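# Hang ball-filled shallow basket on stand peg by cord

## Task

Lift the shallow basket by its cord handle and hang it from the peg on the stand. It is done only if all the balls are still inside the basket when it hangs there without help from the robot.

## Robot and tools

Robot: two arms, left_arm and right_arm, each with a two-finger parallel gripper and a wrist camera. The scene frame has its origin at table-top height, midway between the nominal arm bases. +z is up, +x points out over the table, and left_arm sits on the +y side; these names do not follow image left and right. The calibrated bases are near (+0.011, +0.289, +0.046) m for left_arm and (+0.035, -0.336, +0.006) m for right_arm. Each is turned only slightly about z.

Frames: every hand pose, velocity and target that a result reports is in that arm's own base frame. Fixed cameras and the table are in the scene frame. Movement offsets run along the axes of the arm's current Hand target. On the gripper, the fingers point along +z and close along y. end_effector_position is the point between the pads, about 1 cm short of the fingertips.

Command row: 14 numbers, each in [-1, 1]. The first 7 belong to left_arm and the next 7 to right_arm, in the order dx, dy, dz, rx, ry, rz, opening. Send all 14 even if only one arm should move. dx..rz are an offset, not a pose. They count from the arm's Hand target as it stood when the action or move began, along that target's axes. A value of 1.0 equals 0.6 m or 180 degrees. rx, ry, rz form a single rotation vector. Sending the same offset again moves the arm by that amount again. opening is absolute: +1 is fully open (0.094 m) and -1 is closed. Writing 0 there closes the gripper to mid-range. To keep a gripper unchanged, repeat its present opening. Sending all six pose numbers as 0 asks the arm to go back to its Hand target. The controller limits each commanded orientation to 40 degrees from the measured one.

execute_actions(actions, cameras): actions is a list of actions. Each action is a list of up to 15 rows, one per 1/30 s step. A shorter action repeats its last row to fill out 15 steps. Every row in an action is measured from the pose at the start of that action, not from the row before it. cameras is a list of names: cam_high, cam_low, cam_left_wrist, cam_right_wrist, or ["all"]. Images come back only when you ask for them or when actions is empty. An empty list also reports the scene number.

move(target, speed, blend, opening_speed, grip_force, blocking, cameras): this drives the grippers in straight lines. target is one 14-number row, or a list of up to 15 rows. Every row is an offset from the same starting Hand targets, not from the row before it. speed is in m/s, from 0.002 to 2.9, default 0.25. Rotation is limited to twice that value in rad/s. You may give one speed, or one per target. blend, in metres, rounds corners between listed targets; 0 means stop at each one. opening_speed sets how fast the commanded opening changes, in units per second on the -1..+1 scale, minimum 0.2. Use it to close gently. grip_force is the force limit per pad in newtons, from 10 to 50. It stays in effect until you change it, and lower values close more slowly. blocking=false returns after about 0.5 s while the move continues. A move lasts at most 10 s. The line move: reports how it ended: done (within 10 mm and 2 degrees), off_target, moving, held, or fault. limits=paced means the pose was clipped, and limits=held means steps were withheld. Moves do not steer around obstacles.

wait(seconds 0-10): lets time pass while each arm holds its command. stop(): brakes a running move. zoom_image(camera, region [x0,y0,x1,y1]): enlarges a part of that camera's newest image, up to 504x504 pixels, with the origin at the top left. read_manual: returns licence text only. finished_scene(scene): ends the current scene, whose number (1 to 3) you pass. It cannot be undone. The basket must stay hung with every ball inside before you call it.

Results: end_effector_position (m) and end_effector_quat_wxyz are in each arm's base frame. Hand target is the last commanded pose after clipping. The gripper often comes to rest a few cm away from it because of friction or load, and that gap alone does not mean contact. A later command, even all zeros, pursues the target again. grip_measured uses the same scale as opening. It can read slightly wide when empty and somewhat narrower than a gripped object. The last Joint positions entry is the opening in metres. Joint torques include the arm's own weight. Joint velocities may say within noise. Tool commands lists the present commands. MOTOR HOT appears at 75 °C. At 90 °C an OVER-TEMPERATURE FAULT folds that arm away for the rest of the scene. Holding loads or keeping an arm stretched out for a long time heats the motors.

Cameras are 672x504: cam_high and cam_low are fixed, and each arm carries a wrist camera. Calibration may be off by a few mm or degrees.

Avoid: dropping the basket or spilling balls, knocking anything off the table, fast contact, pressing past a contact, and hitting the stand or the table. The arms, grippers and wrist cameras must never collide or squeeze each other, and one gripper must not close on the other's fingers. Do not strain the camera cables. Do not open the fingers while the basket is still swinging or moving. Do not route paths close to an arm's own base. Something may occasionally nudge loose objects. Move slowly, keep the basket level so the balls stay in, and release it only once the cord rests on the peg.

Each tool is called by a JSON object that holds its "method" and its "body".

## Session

{"method": "execute_actions", "body": {"actions": []}}

{"method": "zoom_image", "body": {"camera": "cam_high", "region": [270, 150, 490, 310]}}

Scene clock: 0.00 s.
left_arm: end_effector_position=(+0.4019, -0.0131, +0.1215) grip_measured=+1.000 end_effector_quat_wxyz=(+0.612, -0.001, +0.789, +0.045) | right_arm: end_effector_position=(+0.4034, -0.0010, +0.1068) grip_measured=+1.000 end_effector_quat_wxyz=(+0.600, +0.059, +0.796, -0.046)
Joint positions: left_arm=[-0.119 1.516 0.369 0.894 -0.187 0.023 0.094] | right_arm=[0.103 1.574 0.376 0.911 0.243 0.068 0.094]
Joint velocities: within noise
Joint torques (N m): no reading
Heat: left arm: 25 °C; right arm: 27 °C.
Hand target: left_arm +0.4035, -0.0132, +0.1268; +0.618, -0.002, +0.785, +0.045 | right_arm +0.4057, -0.0010, +0.1134; +0.608, +0.060, +0.791, -0.045
Tool commands: left_gripper/opening=+1.0 right_gripper/opening=+1.0
camera_calibration:
cam_left_wrist: T_world_to_cam=[[0.0487907, -0.996892, 0.0618494, -0.044447], [-0.743389, -0.0776008, -0.664343, 0.384105], [0.667078, -0.0135644, -0.744865, -0.0756651], [0, 0, 0, 1]] pos_world=[0.338183, -0.0155284, 0.201566]
cam_right_wrist: T_world_to_cam=[[-0.181488, -0.978159, 0.101325, 0.0578557], [-0.764996, 0.0756862, -0.639572, 0.381447], [0.617934, -0.193588, -0.762024, -0.0659308], [0, 0, 0, 1]] pos_world=[0.343046, 0.0149584, 0.18786]

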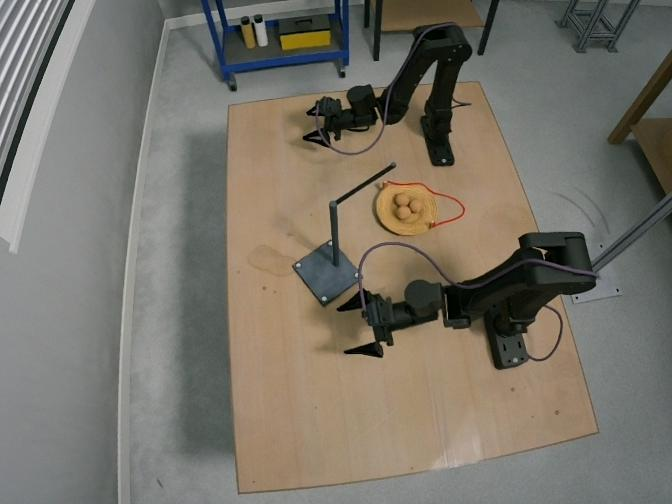

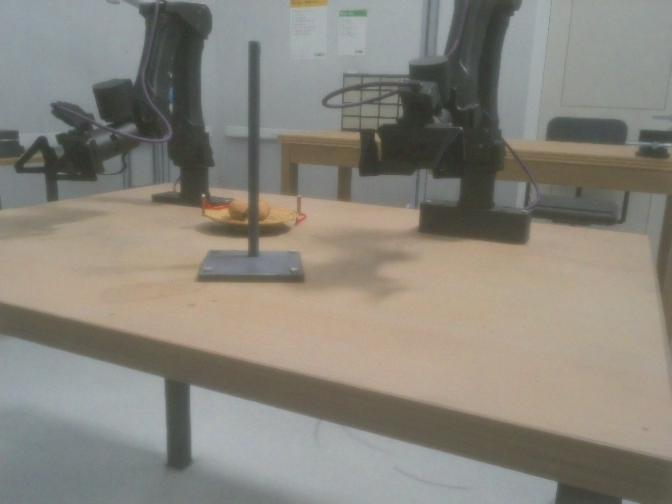

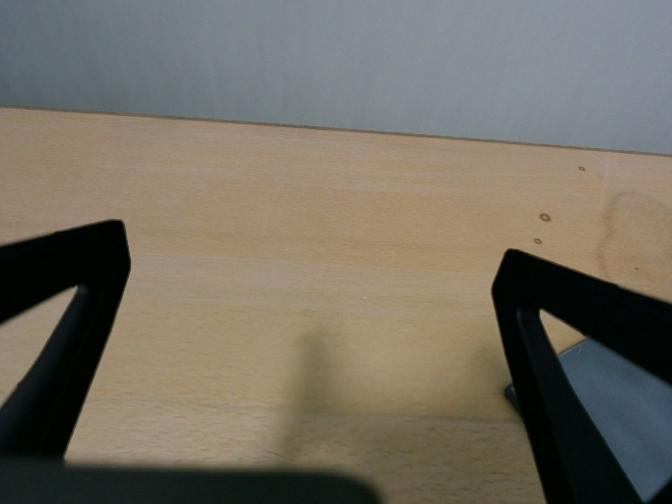

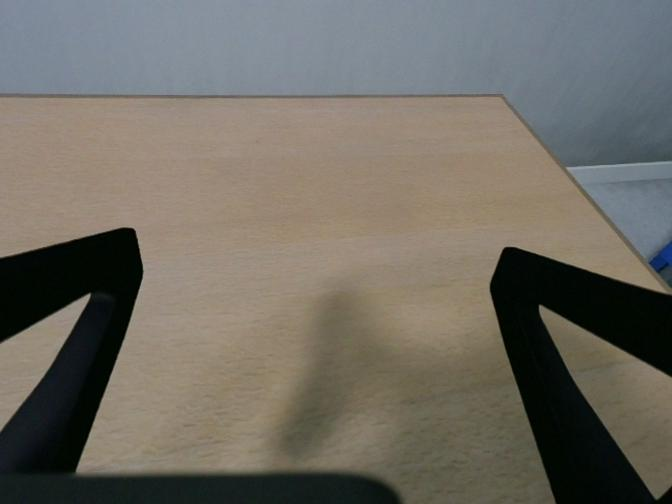

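Scaled by 2.291 from the camera's 672x504 image, which has a finer 960x720 frame.

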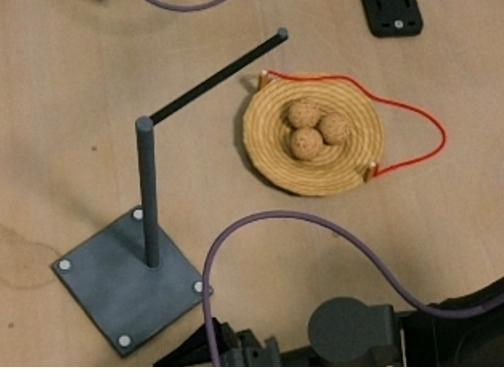

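{"method": "move", "body": {"target": [-0.0102,-0.447,-0.6713,0.3845,0.1552,0.2161,0,0,0,0,0,0,0,1], "cameras": ["cam_low","cam_left_wrist"]}}

Scene clock: 4.13 s.
left_arm: end_effector_position=(+0.0316, -0.3053, +0.1955) grip_measured=+0.003 end_effector_quat_wxyz=(+0.265, +0.576, +0.748, -0.197) | right_arm: end_effector_position=(+0.4034, -0.0010, +0.1068) grip_measured=+1.000 end_effector_quat_wxyz=(+0.600, +0.059, +0.796, -0.046)
Joint positions: left_arm=[-1.571 1.119 1.022 -0.819 -0.17 -0.2 0.047] | right_arm=[0.103 1.574 0.376 0.911 0.243 0.068 0.094]
Joint torques (N m): left_arm=[-0.31 -2.65 8.57 1.57 -0.03 -0.04] | right_arm=[0.01 -5.48 5.91 2.47 0.07 0.03]
Heat: left arm: 26 °C; right arm: 28 °C.
Hand target: left_arm +0.0300, -0.3099, +0.2086; +0.271, +0.572, +0.745, -0.209 | right_arm +0.4057, -0.0010, +0.1134; +0.608, +0.060, +0.791, -0.045
Off the commanded pose: left_arm 0.014 m, 2 deg | right_arm 0.007 m, 1 deg.
move: off_target (left_arm)
camera_calibration:
cam_left_wrist: T_world_to_cam=[[-0.940089, -0.326483, 0.0981868, -0.0934994], [-0.334238, 0.939366, -0.0766563, 0.318102], [-0.0672063, -0.104882, -0.992211, 0.266184], [0, 0, 0, 1]] pos_world=[0.0363135, -0.301423, 0.297676]
Images, in order (width x height): cam_low 672x504, cam_left_wrist 672x504.

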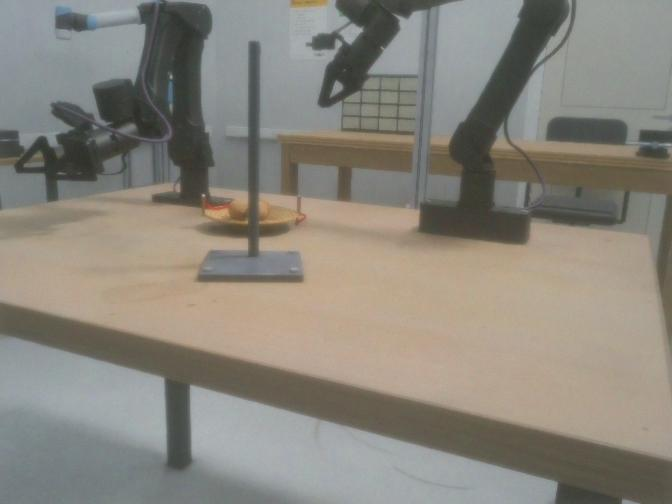

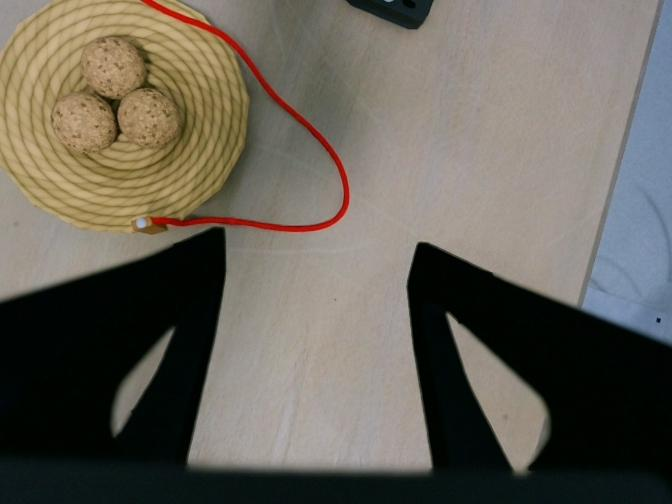

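{"method": "move", "body": {"target": [0.0095,-0.027,0.2283,-0.0703,0.1095,-0.1209,-0.1,0,0,0,0,0,0,1], "speed": 0.2, "cameras": ["all"]}}

Scene clock: 7.13 s.
left_arm: end_effector_position=(+0.0325, -0.3882, +0.0923) grip_measured=-0.097 end_effector_quat_wxyz=(+0.151, +0.424, +0.891, -0.068) | right_arm: end_effector_position=(+0.4034, -0.0010, +0.1068) grip_measured=+1.000 end_effector_quat_wxyz=(+0.600, +0.059, +0.796, -0.046)
Joint positions: left_arm=[-1.59 1.792 1.371 -0.897 -0.217 -0.674 0.042] | right_arm=[0.103 1.574 0.376 0.911 0.243 0.068 0.094]
Joint torques (N m): left_arm=[0.58 -8.23 7.86 0.83 -0.15 -0.05] | right_arm=[0.01 -5.49 5.91 2.48 0.08 0.04]
Heat: left arm: 27 °C; right arm: 28 °C.
Hand target: left_arm +0.0360, -0.3950, +0.1001; +0.158, +0.416, +0.893, -0.073 | right_arm +0.4057, -0.0010, +0.1134; +0.608, +0.060, +0.791, -0.045
Off the commanded pose: left_arm 0.011 m, 1 deg | right_arm 0.007 m, 1 deg.
move: off_target (left_arm)
camera_calibration:
cam_left_wrist: T_world_to_cam=[[-0.70253, -0.708084, 0.0712027, -0.262795], [-0.671991, 0.692982, 0.261161, 0.272483], [-0.234266, 0.135626, -0.962666, 0.251277], [0, 0, 0, 1]] pos_world=[0.0573507, -0.408986, 0.189445]
cam_right_wrist: T_world_to_cam=[[-0.181488, -0.978159, 0.101325, 0.0578557], [-0.764996, 0.0756862, -0.639572, 0.381447], [0.617934, -0.193588, -0.762024, -0.0659308], [0, 0, 0, 1]] pos_world=[0.343046, 0.0149584, 0.18786]

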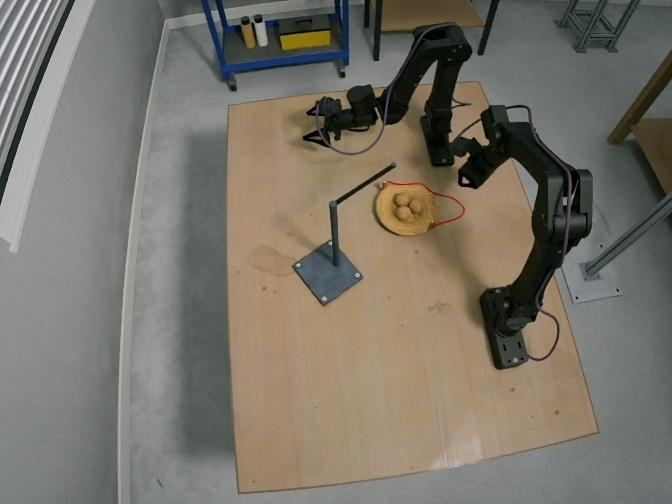

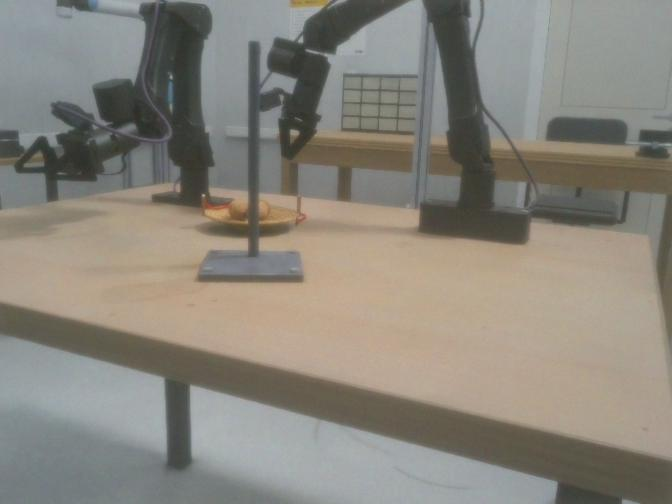

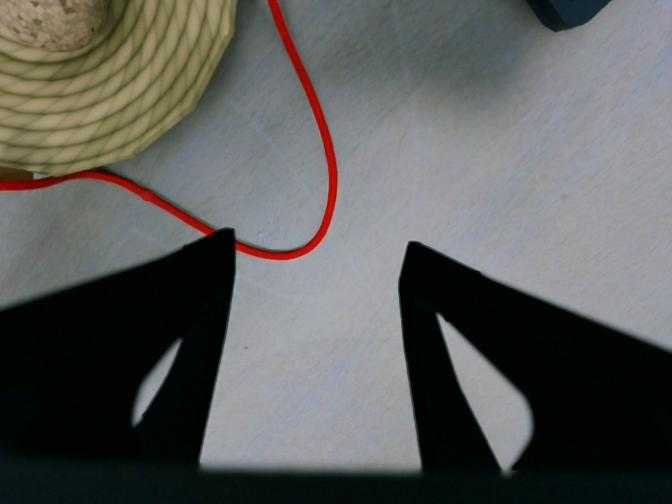

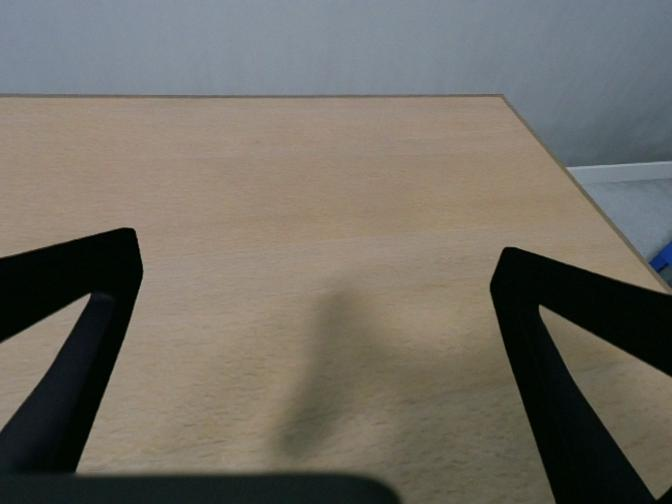

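{"method": "move", "body": {"target": [0.015,-0.0182,0.1045,0,0,0,-0.1,0,0,0,0,0,0,1], "speed": 0.1, "cameras": ["cam_low","cam_left_wrist"]}}

Scene clock: 8.73 s.
left_arm: end_effector_position=(+0.0320, -0.4149, +0.0442) grip_measured=-0.097 end_effector_quat_wxyz=(+0.156, +0.421, +0.890, -0.080) | right_arm: end_effector_position=(+0.4034, -0.0010, +0.1068) grip_measured=+1.000 end_effector_quat_wxyz=(+0.600, +0.059, +0.796, -0.046)
Joint positions: left_arm=[-1.59 1.915 1.326 -0.702 -0.217 -0.675 0.042] | right_arm=[0.103 1.574 0.376 0.911 0.243 0.068 0.094]
Joint torques (N m): left_arm=[0.64 -9.14 4.27 1.1 -0.15 -0.06] | right_arm=[0.02 -5.49 5.93 2.47 0.06 0.03]
Heat: left arm: 27 °C; right arm: 28 °C.
Hand target: left_arm +0.0360, -0.4120, +0.0381; +0.158, +0.416, +0.893, -0.073 | right_arm +0.4057, -0.0010, +0.1134; +0.608, +0.060, +0.791, -0.045
Off the commanded pose: left_arm 0.008 m, 1 deg | right_arm 0.007 m, 1 deg.
move: done
camera_calibration:
cam_left_wrist: T_world_to_cam=[[-0.701939, -0.70633, 0.0915361, -0.278785], [-0.67233, 0.69953, 0.242134, 0.306775], [-0.235059, 0.108421, -0.965915, 0.197339], [0, 0, 0, 1]] pos_world=[0.0569503, -0.432908, 0.141851]
Images, in order (width x height): cam_low 672x504, cam_left_wrist 672x504.

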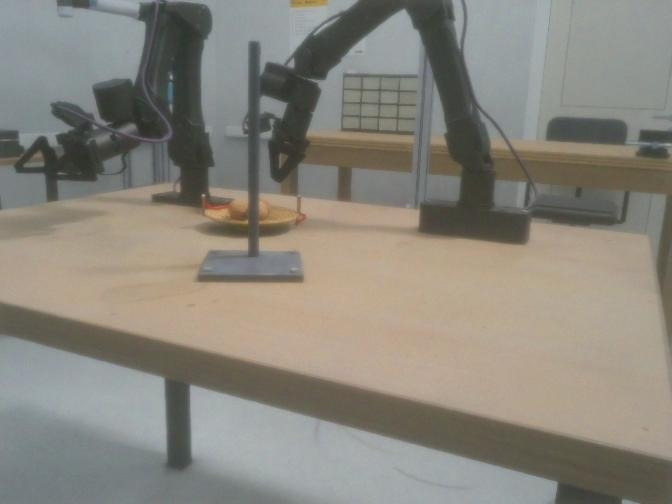

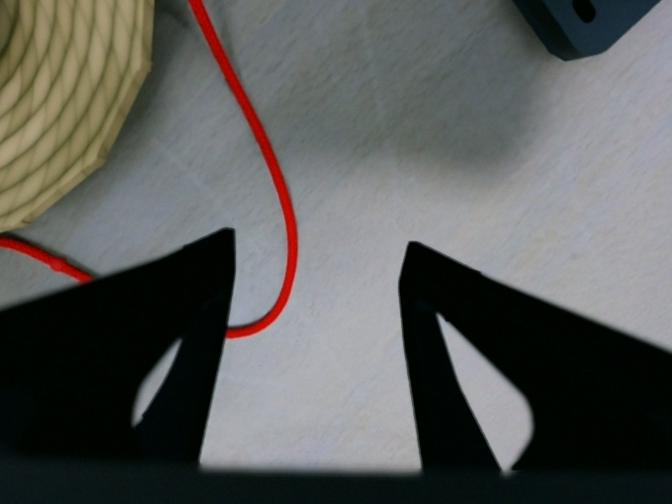

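{"method": "move", "body": {"target": [0.0518,0.0107,0.1053,0,0,0,-0.1,0,0,0,0,0,0,1], "speed": 0.08, "cameras": ["cam_left_wrist"]}}

Scene clock: 10.63 s.
left_arm: end_effector_position=(+0.0322, -0.4072, -0.0239) grip_measured=-0.097 end_effector_quat_wxyz=(+0.157, +0.420, +0.890, -0.083) | right_arm: end_effector_position=(+0.4034, -0.0010, +0.1068) grip_measured=+1.000 end_effector_quat_wxyz=(+0.600, +0.059, +0.796, -0.046)
Joint positions: left_arm=[-1.59 2.006 1.15 -0.43 -0.217 -0.676 0.042] | right_arm=[0.103 1.574 0.376 0.911 0.243 0.068 0.094]
Joint torques (N m): left_arm=[0.61 -8.84 3.59 1.13 -0.15 -0.05] | right_arm=[0.02 -5.48 5.91 2.48 0.07 0.04]
Heat: left arm: 27 °C; right arm: 28 °C.
Hand target: left_arm +0.0360, -0.4020, -0.0319; +0.157, +0.416, +0.893, -0.073 | right_arm +0.4057, -0.0010, +0.1134; +0.608, +0.060, +0.791, -0.045
Off the commanded pose: left_arm 0.010 m, 1 deg | right_arm 0.007 m, 1 deg.
move: done
camera_calibration:
cam_left_wrist: T_world_to_cam=[[-0.701441, -0.706276, 0.0956837, -0.267013], [-0.67271, 0.700415, 0.238494, 0.31824], [-0.235461, 0.102922, -0.966419, 0.128518], [0, 0, 0, 1]] pos_world=[0.0570502, -0.424713, 0.0738526]
Images, in order (width x height): cam_left_wrist 672x504.

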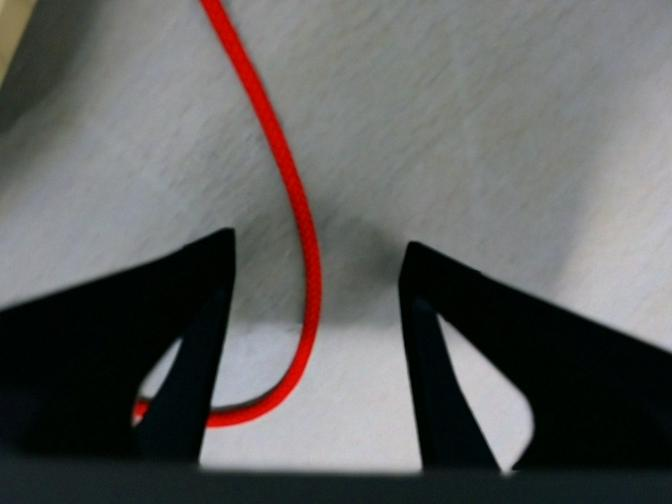

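{"method": "move", "body": {"target": [[0.0057,0,0.0157,0,0,0,-0.1,0,0,0,0,0,0,1],[0.0057,0,0.0157,0,0,0,-1,0,0,0,0,0,0,1]], "speed": 0.05, "opening_speed": 1, "cameras": ["cam_left_wrist"]}}

Scene clock: 12.53 s.
left_arm: end_effector_position=(+0.0377, -0.4091, -0.0255) grip_measured=-0.980 end_effector_quat_wxyz=(+0.170, +0.415, +0.890, -0.083) | right_arm: end_effector_position=(+0.4034, -0.0010, +0.1068) grip_measured=+1.000 end_effector_quat_wxyz=(+0.600, +0.059, +0.796, -0.046)
Joint positions: left_arm=[-1.586 2.011 1.142 -0.404 -0.24 -0.676 0.001] | right_arm=[0.103 1.574 0.376 0.911 0.243 0.068 0.094]
Joint torques (N m): left_arm=[0.16 -7.56 3.19 1.25 0.04 -0.06] | right_arm=[0.02 -5.49 5.93 2.47 0.07 0.03]
Heat: left arm: 27 °C; right arm: 28 °C.
Hand target: left_arm +0.0359, -0.4019, -0.0420; +0.157, +0.416, +0.893, -0.073 | right_arm +0.4057, -0.0010, +0.1134; +0.608, +0.060, +0.791, -0.045
Off the commanded pose: left_arm 0.018 m, 2 deg | right_arm 0.007 m, 1 deg.
move: off_target (left_arm); target 2's new opening was sent with left_arm's hand 0.018 m and 2 deg from that target
camera_calibration:
cam_left_wrist: T_world_to_cam=[[-0.695896, -0.712465, 0.090125, -0.267175], [-0.684873, 0.696166, 0.215179, 0.321885], [-0.21605, 0.0880183, -0.972407, 0.121475], [0, 0, 0, 1]] pos_world=[0.0607684, -0.42513, 0.0729399]
Images, in order (width x height): cam_left_wrist 672x504.

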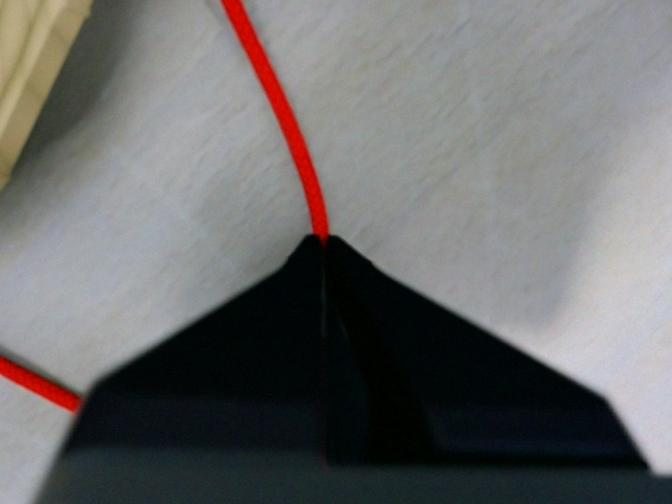

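{"method": "move", "body": {"target": [-0.2228,0.1928,-0.215,0,0,0,-1,0,0,0,0,0,0,1], "speed": 0.15, "cameras": ["cam_high","cam_low","cam_left_wrist"]}}

{"method": "zoom_image", "body": {"camera": "cam_high", "region": [320, 110, 520, 270]}}

{"method": "zoom_image", "body": {"camera": "cam_low", "region": [160, 50, 360, 250]}}

Scene clock: 15.17 s.
left_arm: end_effector_position=(+0.1753, -0.3839, +0.1074) grip_measured=-0.982 end_effector_quat_wxyz=(+0.143, +0.415, +0.896, -0.059) | right_arm: end_effector_position=(+0.4034, -0.0010, +0.1068) grip_measured=+1.000 end_effector_quat_wxyz=(+0.600, +0.059, +0.796, -0.046)
Joint positions: left_arm=[-1.192 1.875 1.539 -0.945 -0.109 -0.308 0.001] | right_arm=[0.103 1.574 0.376 0.911 0.243 0.068 0.094]
Joint torques (N m): left_arm=[-0.06 -11.33 7.76 0.92 -0.02 0.06] | right_arm=[0.01 -5.46 5.93 2.48 0.07 0.03]
Heat: left arm: 27 °C; right arm: 28 °C.
Hand target: left_arm +0.1770, -0.3900, +0.1250; +0.157, +0.416, +0.893, -0.073 | right_arm +0.4057, -0.0010, +0.1134; +0.608, +0.060, +0.791, -0.045
Off the commanded pose: left_arm 0.019 m, 2 deg | right_arm 0.007 m, 1 deg.
move: off_target (left_arm)
camera_calibration:
cam_left_wrist: T_world_to_cam=[[-0.686575, -0.724298, 0.063305, -0.168796], [-0.683983, 0.672969, 0.281566, 0.353741], [-0.24654, 0.150017, -0.957451, 0.305775], [0, 0, 0, 1]] pos_world=[0.201447, -0.406187, 0.203849]
Images, in order (width x height): cam_high 672x504, cam_low 672x504, cam_left_wrist 672x504.

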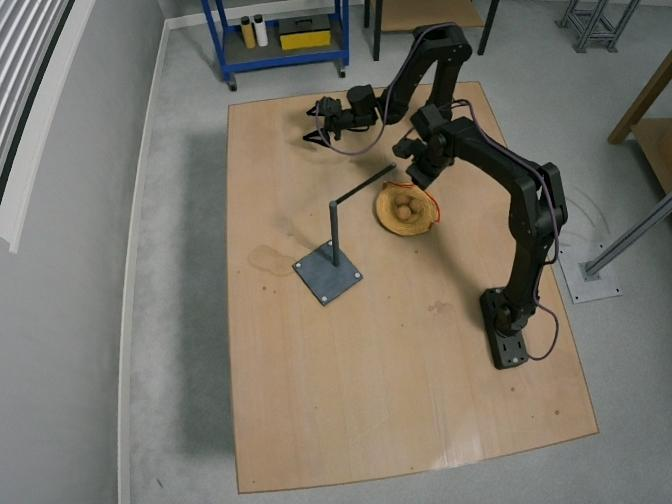

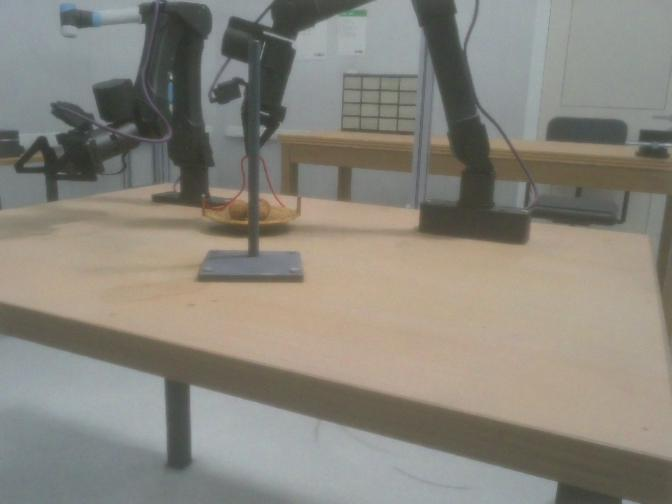

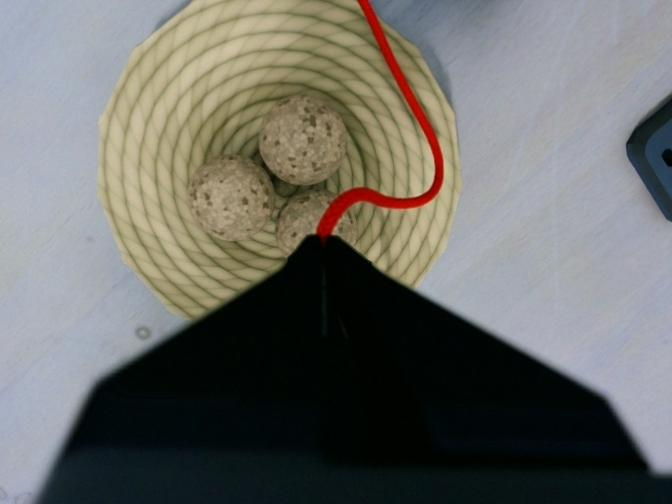

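Scaled by 2.520 from the camera's 672x504 image, which has a finer 960x720 frame.

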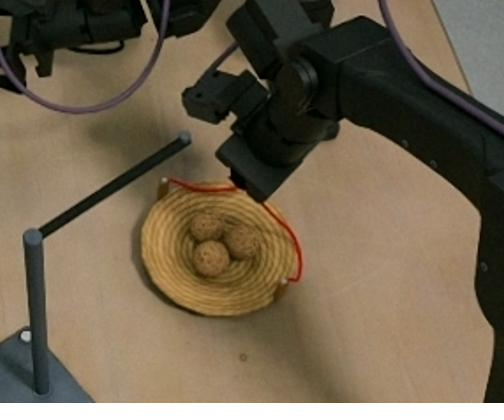

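Scaled by 2.520 from the camera's 672x504 image, which has a finer 960x720 frame.

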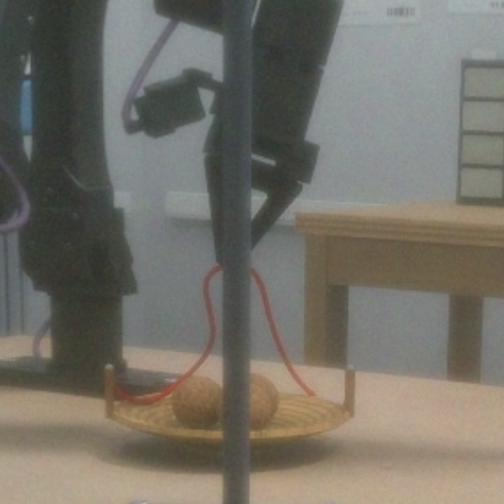

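{"method": "move", "body": {"target": [-0.0453,0.0297,-0.0455,0,0,0,-1,0,0,0,0,0,0,1], "speed": 0.1, "cameras": ["cam_low","cam_left_wrist"]}}

{"method": "zoom_image", "body": {"camera": "cam_low", "region": [160, 50, 360, 250]}}

Scene clock: 16.63 s.
left_arm: end_effector_position=(+0.1986, -0.3863, +0.1548) grip_measured=-0.982 end_effector_quat_wxyz=(+0.153, +0.414, +0.894, -0.070) | right_arm: end_effector_position=(+0.4034, -0.0010, +0.1068) grip_measured=+1.000 end_effector_quat_wxyz=(+0.600, +0.059, +0.796, -0.046)
Joint positions: left_arm=[-1.136 1.89 1.737 -1.092 -0.091 -0.253 0.001] | right_arm=[0.103 1.574 0.376 0.911 0.243 0.068 0.094]
Joint torques (N m): left_arm=[0.14 -9.01 7.8 0.99 0.01 0.06] | right_arm=[0.01 -5.49 5.93 2.47 0.07 0.04]
Heat: left arm: 27 °C; right arm: 28 °C.
Hand target: left_arm +0.2009, -0.3910, +0.1599; +0.157, +0.416, +0.893, -0.073 | right_arm +0.4057, -0.0010, +0.1134; +0.608, +0.060, +0.791, -0.045
Off the commanded pose: left_arm 0.007 m, 1 deg | right_arm 0.007 m, 1 deg.
move: done
camera_calibration:
cam_left_wrist: T_world_to_cam=[[-0.688847, -0.720886, 0.0762429, -0.157696], [-0.685502, 0.681993, 0.254897, 0.365965], [-0.235749, 0.12332, -0.963958, 0.345768], [0, 0, 0, 1]] pos_world=[0.223755, -0.405907, 0.252046]
Images, in order (width x height): cam_low 672x504, cam_left_wrist 672x504.

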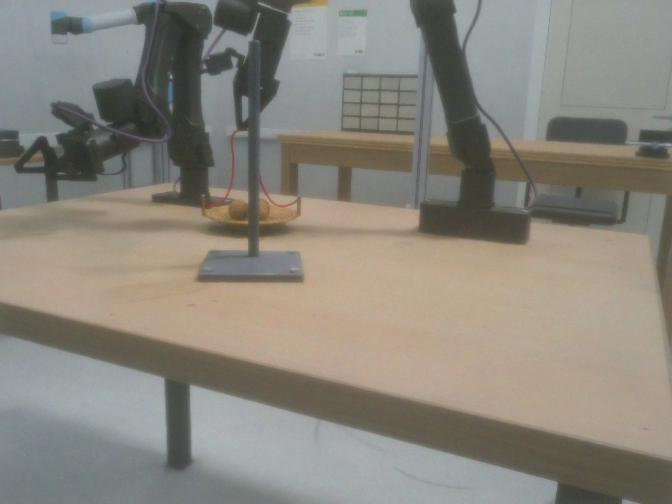

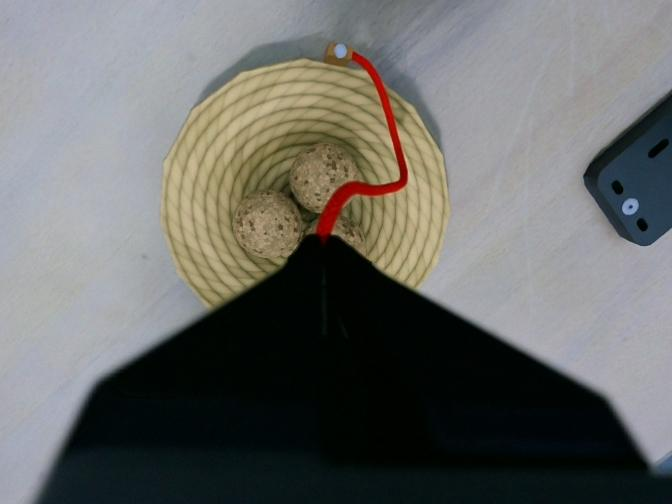

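Scaled by 2.520 from the camera's 672x504 image, which has a finer 960x720 frame.

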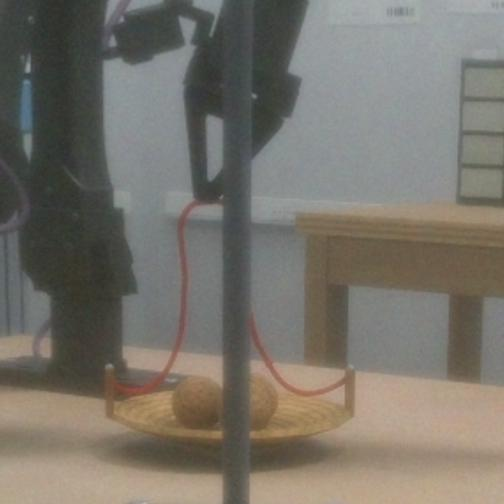

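{"method": "move", "body": {"target": [-0.023,0.001,-0.0982,0,-0.12,0,-1,0,0,0,0,0,0,1], "speed": 0.1, "cameras": ["cam_high","cam_low","cam_left_wrist"]}}

{"method": "zoom_image", "body": {"camera": "cam_low", "region": [160, 50, 360, 250]}}

{"method": "zoom_image", "body": {"camera": "cam_high", "region": [320, 110, 520, 270]}}

Scene clock: 19.40 s.
left_arm: end_effector_position=(+0.1982, -0.3886, +0.2127) grip_measured=-0.982 end_effector_quat_wxyz=(+0.310, +0.395, +0.852, -0.147) | right_arm: end_effector_position=(+0.4034, -0.0010, +0.1068) grip_measured=+1.000 end_effector_quat_wxyz=(+0.600, +0.059, +0.796, -0.046)
Joint positions: left_arm=[-1.181 1.604 1.456 -0.746 -0.194 -0.245 0.001] | right_arm=[0.103 1.574 0.376 0.911 0.243 0.068 0.094]
Joint torques (N m): left_arm=[-0.43 -10.11 4.68 1.83 -0.17 0.06] | right_arm=[0.01 -5.49 5.93 2.48 0.06 0.03]
Heat: left arm: 27 °C; right arm: 28 °C.
Hand target: left_arm +0.1968, -0.3852, +0.2200; +0.322, +0.395, +0.847, -0.150 | right_arm +0.4057, -0.0010, +0.1134; +0.608, +0.060, +0.791, -0.045
Off the commanded pose: left_arm 0.008 m, 2 deg | right_arm 0.007 m, 1 deg.
move: done
camera_calibration:
cam_left_wrist: T_world_to_cam=[[-0.712541, -0.691923, 0.116307, -0.156594], [-0.701526, 0.705429, -0.101149, 0.440382], [-0.012059, -0.153666, -0.988049, 0.254976], [0, 0, 0, 1]] pos_world=[0.200434, -0.379828, 0.314686]
Images, in order (width x height): cam_high 672x504, cam_low 672x504, cam_left_wrist 672x504.

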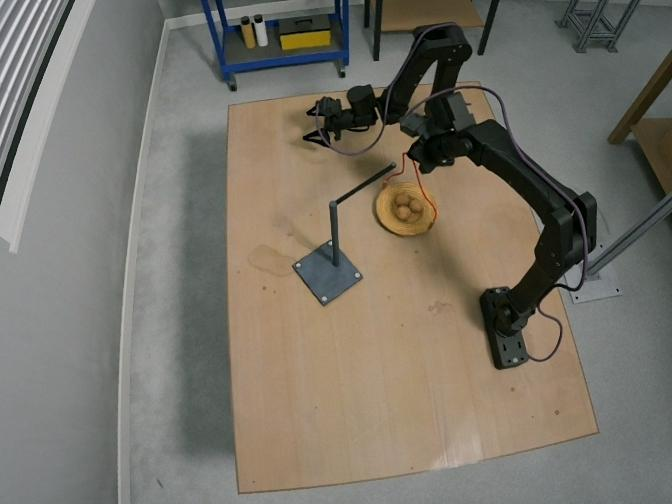

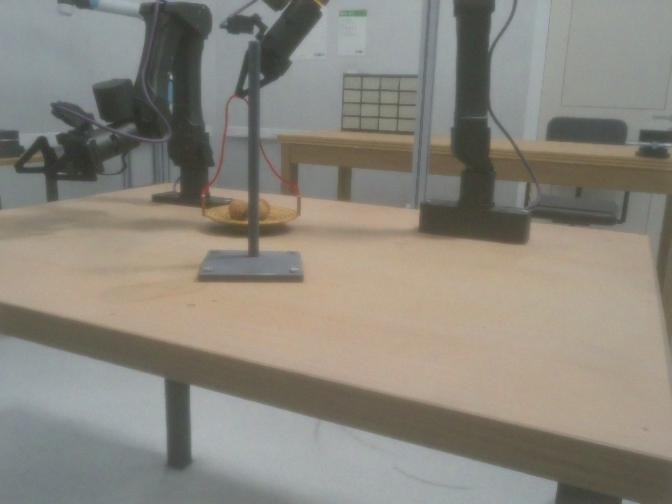

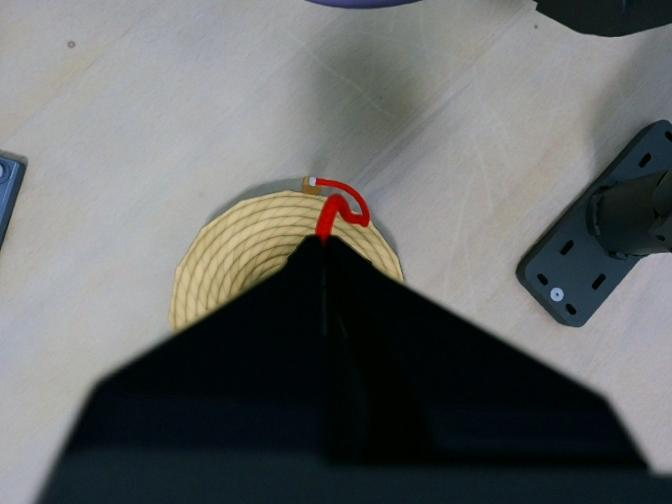

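Scaled by 2.520 from the camera's 672x504 image, which has a finer 960x720 frame.

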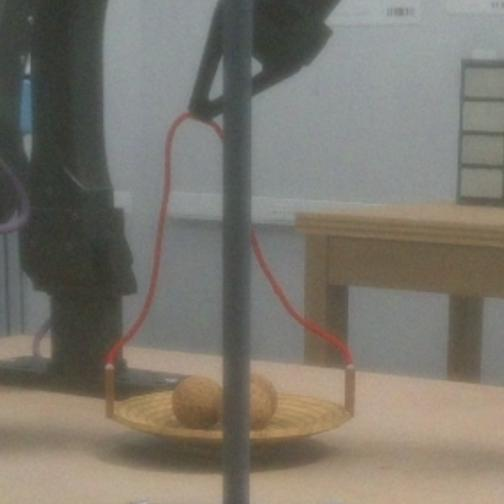

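Scaled by 2.520 from the camera's 672x504 image, which has a finer 960x720 frame.

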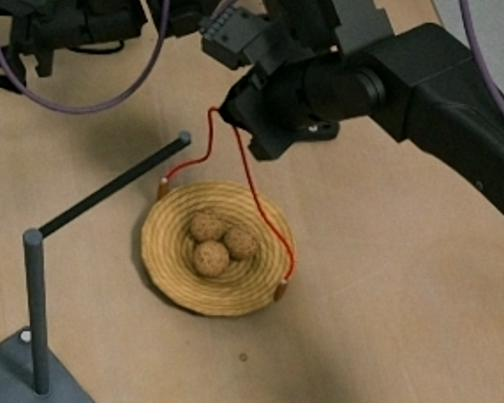

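{"method": "move", "body": {"target": [-0.0158,0.0028,-0.042,0,0,0,-1,0,0,0,0,0,0,1], "speed": 0.05, "cameras": ["cam_high","cam_low","cam_left_wrist"]}}

{"method": "zoom_image", "body": {"camera": "cam_low", "region": [160, 50, 360, 250]}}

{"method": "zoom_image", "body": {"camera": "cam_high", "region": [320, 110, 520, 270]}}

Scene clock: 20.77 s.
left_arm: end_effector_position=(+0.1917, -0.3756, +0.2198) grip_measured=-0.982 end_effector_quat_wxyz=(+0.299, +0.400, +0.856, -0.136) | right_arm: end_effector_position=(+0.4034, -0.0010, +0.1068) grip_measured=+1.000 end_effector_quat_wxyz=(+0.600, +0.059, +0.796, -0.046)
Joint positions: left_arm=[-1.185 1.579 1.477 -0.825 -0.197 -0.245 0.001] | right_arm=[0.103 1.574 0.376 0.911 0.243 0.068 0.094]
Joint torques (N m): left_arm=[-0.47 -9.69 8.53 1.55 -0.17 0.04] | right_arm=[0.02 -5.49 5.93 2.47 0.07 0.04]
Heat: left arm: 28 °C; right arm: 28 °C.
Hand target: left_arm +0.1919, -0.3767, +0.2451; +0.322, +0.395, +0.847, -0.150 | right_arm +0.4057, -0.0010, +0.1134; +0.608, +0.060, +0.791, -0.045
Off the commanded pose: left_arm 0.025 m, 3 deg | right_arm 0.007 m, 1 deg.
move: off_target (left_arm)
camera_calibration:
cam_left_wrist: T_world_to_cam=[[-0.712899, -0.693758, 0.102346, -0.150611], [-0.7009, 0.709614, -0.0720208, 0.42244], [-0.0226609, -0.123078, -0.992138, 0.278328], [0, 0, 0, 1]] pos_world=[0.195025, -0.370002, 0.321979]
Images, in order (width x height): cam_high 672x504, cam_low 672x504, cam_left_wrist 672x504.

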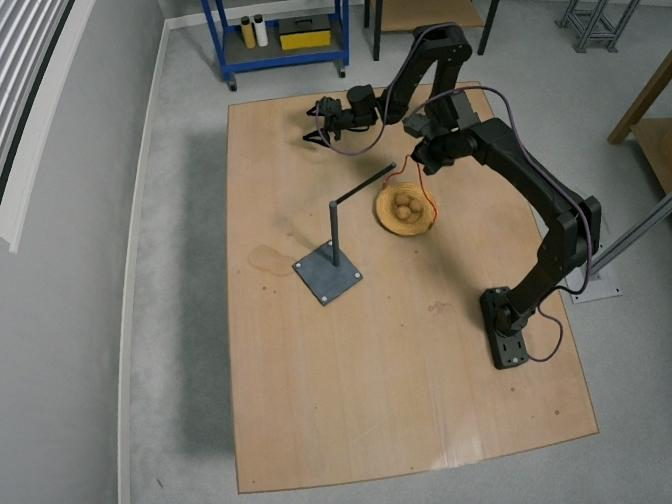

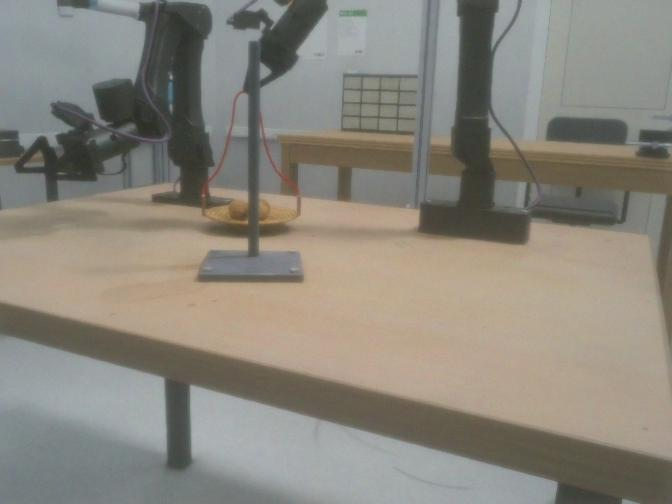

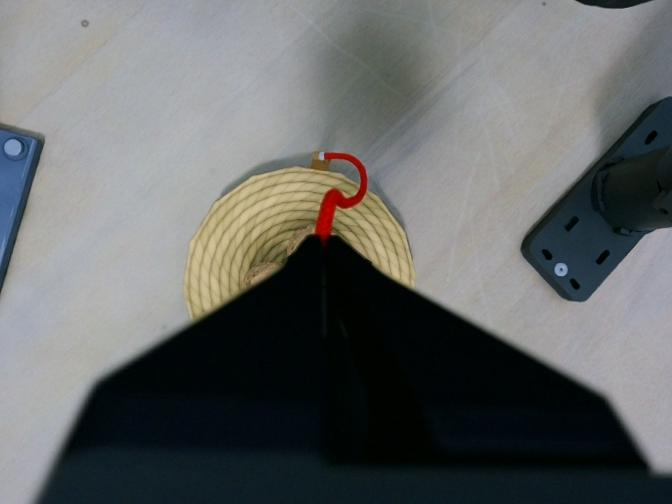

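Scaled by 2.520 from the camera's 672x504 image, which has a finer 960x720 frame.

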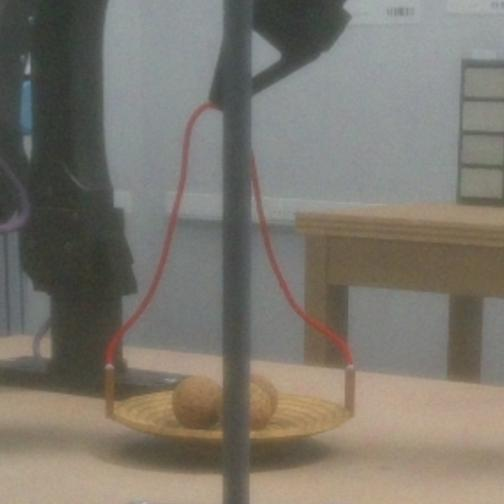

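Scaled by 2.520 from the camera's 672x504 image, which has a finer 960x720 frame.

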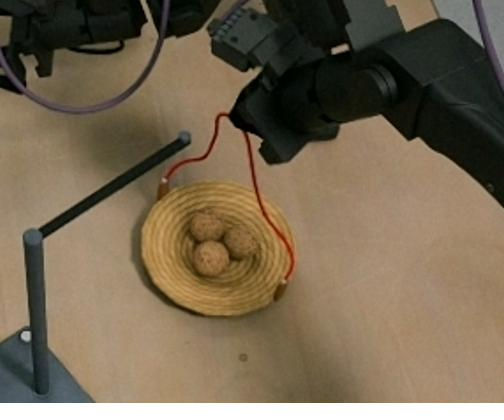

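{"method": "move", "body": {"target": [-0.024,0.003,-0.028,0,0,0,-1,0,0,0,0,0,0,1], "speed": 0.04, "cameras": ["cam_low","cam_left_wrist"]}}

{"method": "zoom_image", "body": {"camera": "cam_low", "region": [160, 50, 360, 250]}}

Scene clock: 22.17 s.
left_arm: end_effector_position=(+0.1890, -0.3689, +0.2422) grip_measured=-0.982 end_effector_quat_wxyz=(+0.294, +0.402, +0.857, -0.132) | right_arm: end_effector_position=(+0.4034, -0.0010, +0.1068) grip_measured=+1.000 end_effector_quat_wxyz=(+0.600, +0.059, +0.796, -0.046)
Joint positions: left_arm=[-1.185 1.579 1.575 -0.937 -0.197 -0.244 0.001] | right_arm=[0.103 1.574 0.376 0.911 0.243 0.068 0.094]
Joint torques (N m): left_arm=[-0.03 -8.14 9.07 1.77 -0.14 0.07] | right_arm=[0.02 -5.48 5.9 2.48 0.07 0.03]
Heat: left arm: 28 °C; right arm: 28 °C.
Hand target: left_arm +0.1930, -0.3753, +0.2672; +0.322, +0.395, +0.847, -0.150 | right_arm +0.4057, -0.0010, +0.1134; +0.608, +0.060, +0.791, -0.045
Off the commanded pose: left_arm 0.026 m, 4 deg | right_arm 0.007 m, 1 deg.
move: off_target (left_arm)
camera_calibration:
cam_left_wrist: T_world_to_cam=[[-0.712882, -0.694544, 0.0969984, -0.149251], [-0.700758, 0.710856, -0.0601733, 0.414951], [-0.0271589, -0.110869, -0.993464, 0.307038], [0, 0, 0, 1]] pos_world=[0.192721, -0.364591, 0.344477]
Images, in order (width x height): cam_low 672x504, cam_left_wrist 672x504.

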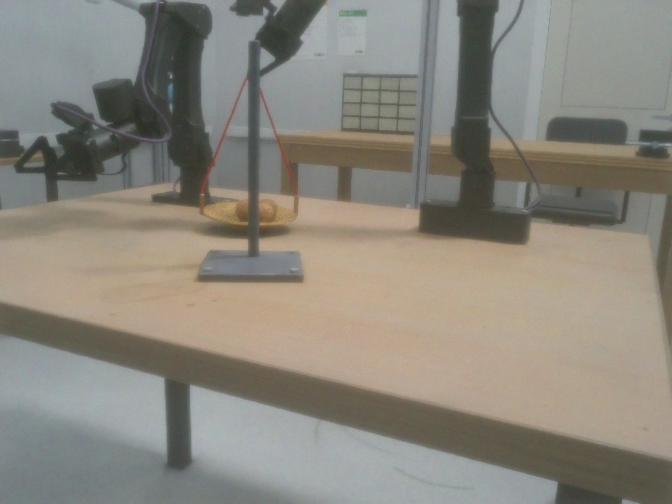

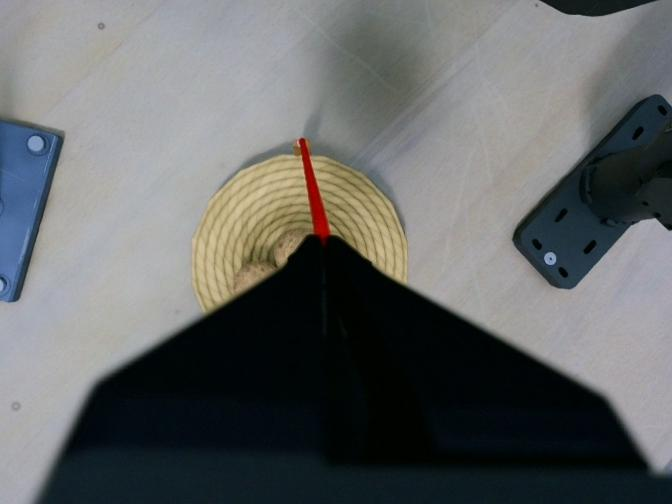

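Scaled by 2.520 from the camera's 672x504 image, which has a finer 960x720 frame.

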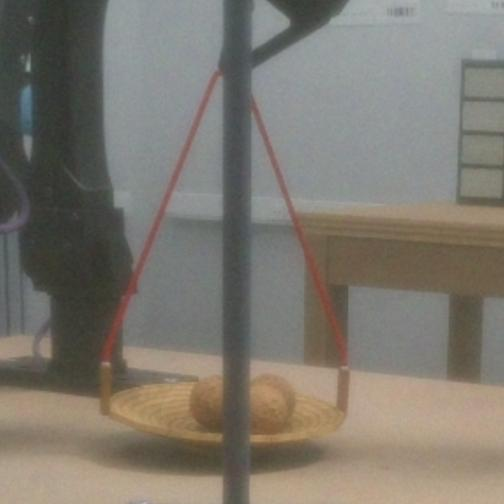

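{"method": "move", "body": {"target": [-0.1,0,-0.111,0,0,0,-1,0,0,0,0,0,0,1], "speed": 0.06, "cameras": ["cam_high","cam_low","cam_left_wrist"]}}

{"method": "zoom_image", "body": {"camera": "cam_high", "region": [300, 90, 500, 290]}}

Scene clock: 24.70 s.
left_arm: end_effector_position=(+0.1902, -0.3718, +0.3422) grip_measured=-0.982 end_effector_quat_wxyz=(+0.302, +0.400, +0.854, -0.138) | right_arm: end_effector_position=(+0.4034, -0.0010, +0.1068) grip_measured=+1.000 end_effector_quat_wxyz=(+0.600, +0.059, +0.796, -0.046)
Joint positions: left_arm=[-1.185 1.77 2.223 -1.372 -0.197 -0.242 0.001] | right_arm=[0.103 1.574 0.376 0.911 0.243 0.068 0.094]
Joint torques (N m): left_arm=[0.03 -7.53 7.62 1.82 -0.14 0.05] | right_arm=[0.01 -5.49 5.91 2.47 0.07 0.04]
Heat: left arm: 28 °C; right arm: 28 °C.
Hand target: left_arm +0.1934, -0.3758, +0.3570; +0.322, +0.395, +0.847, -0.150 | right_arm +0.4057, -0.0010, +0.1134; +0.608, +0.060, +0.791, -0.045
Off the commanded pose: left_arm 0.016 m, 3 deg | right_arm 0.007 m, 1 deg.
move: off_target (left_arm)
camera_calibration:
cam_left_wrist: T_world_to_cam=[[-0.714794, -0.691603, 0.103706, -0.160953], [-0.699086, 0.710596, -0.0795691, 0.430092], [-0.0186628, -0.129375, -0.99142, 0.39677], [0, 0, 0, 1]] pos_world=[0.193028, -0.365606, 0.444279]
Images, in order (width x height): cam_high 672x504, cam_low 672x504, cam_left_wrist 672x504.

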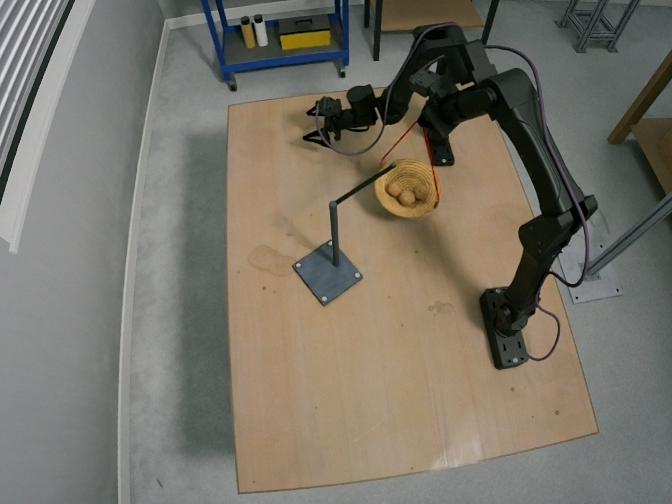

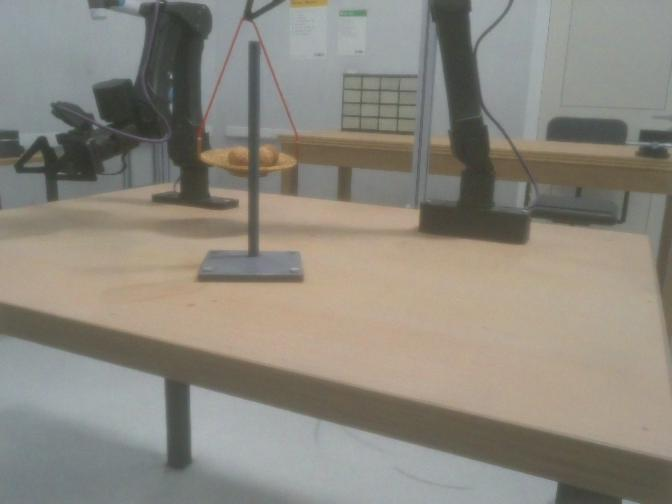

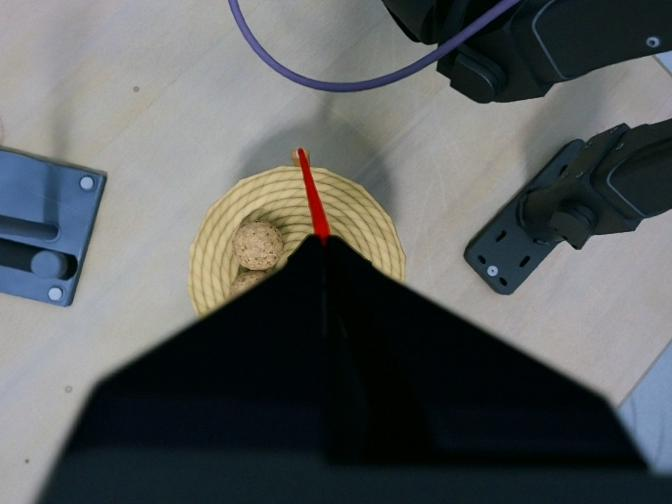

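Scaled by 2.520 from the camera's 672x504 image, which has a finer 960x720 frame.

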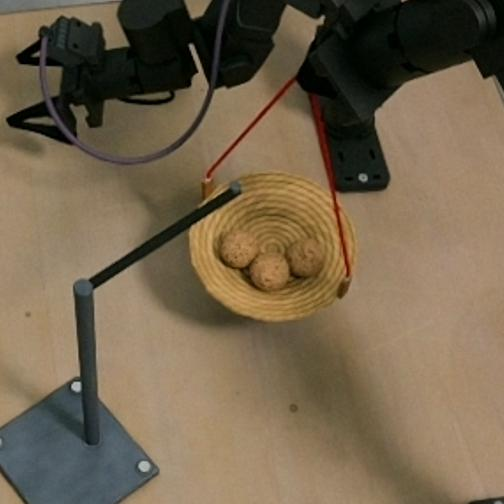

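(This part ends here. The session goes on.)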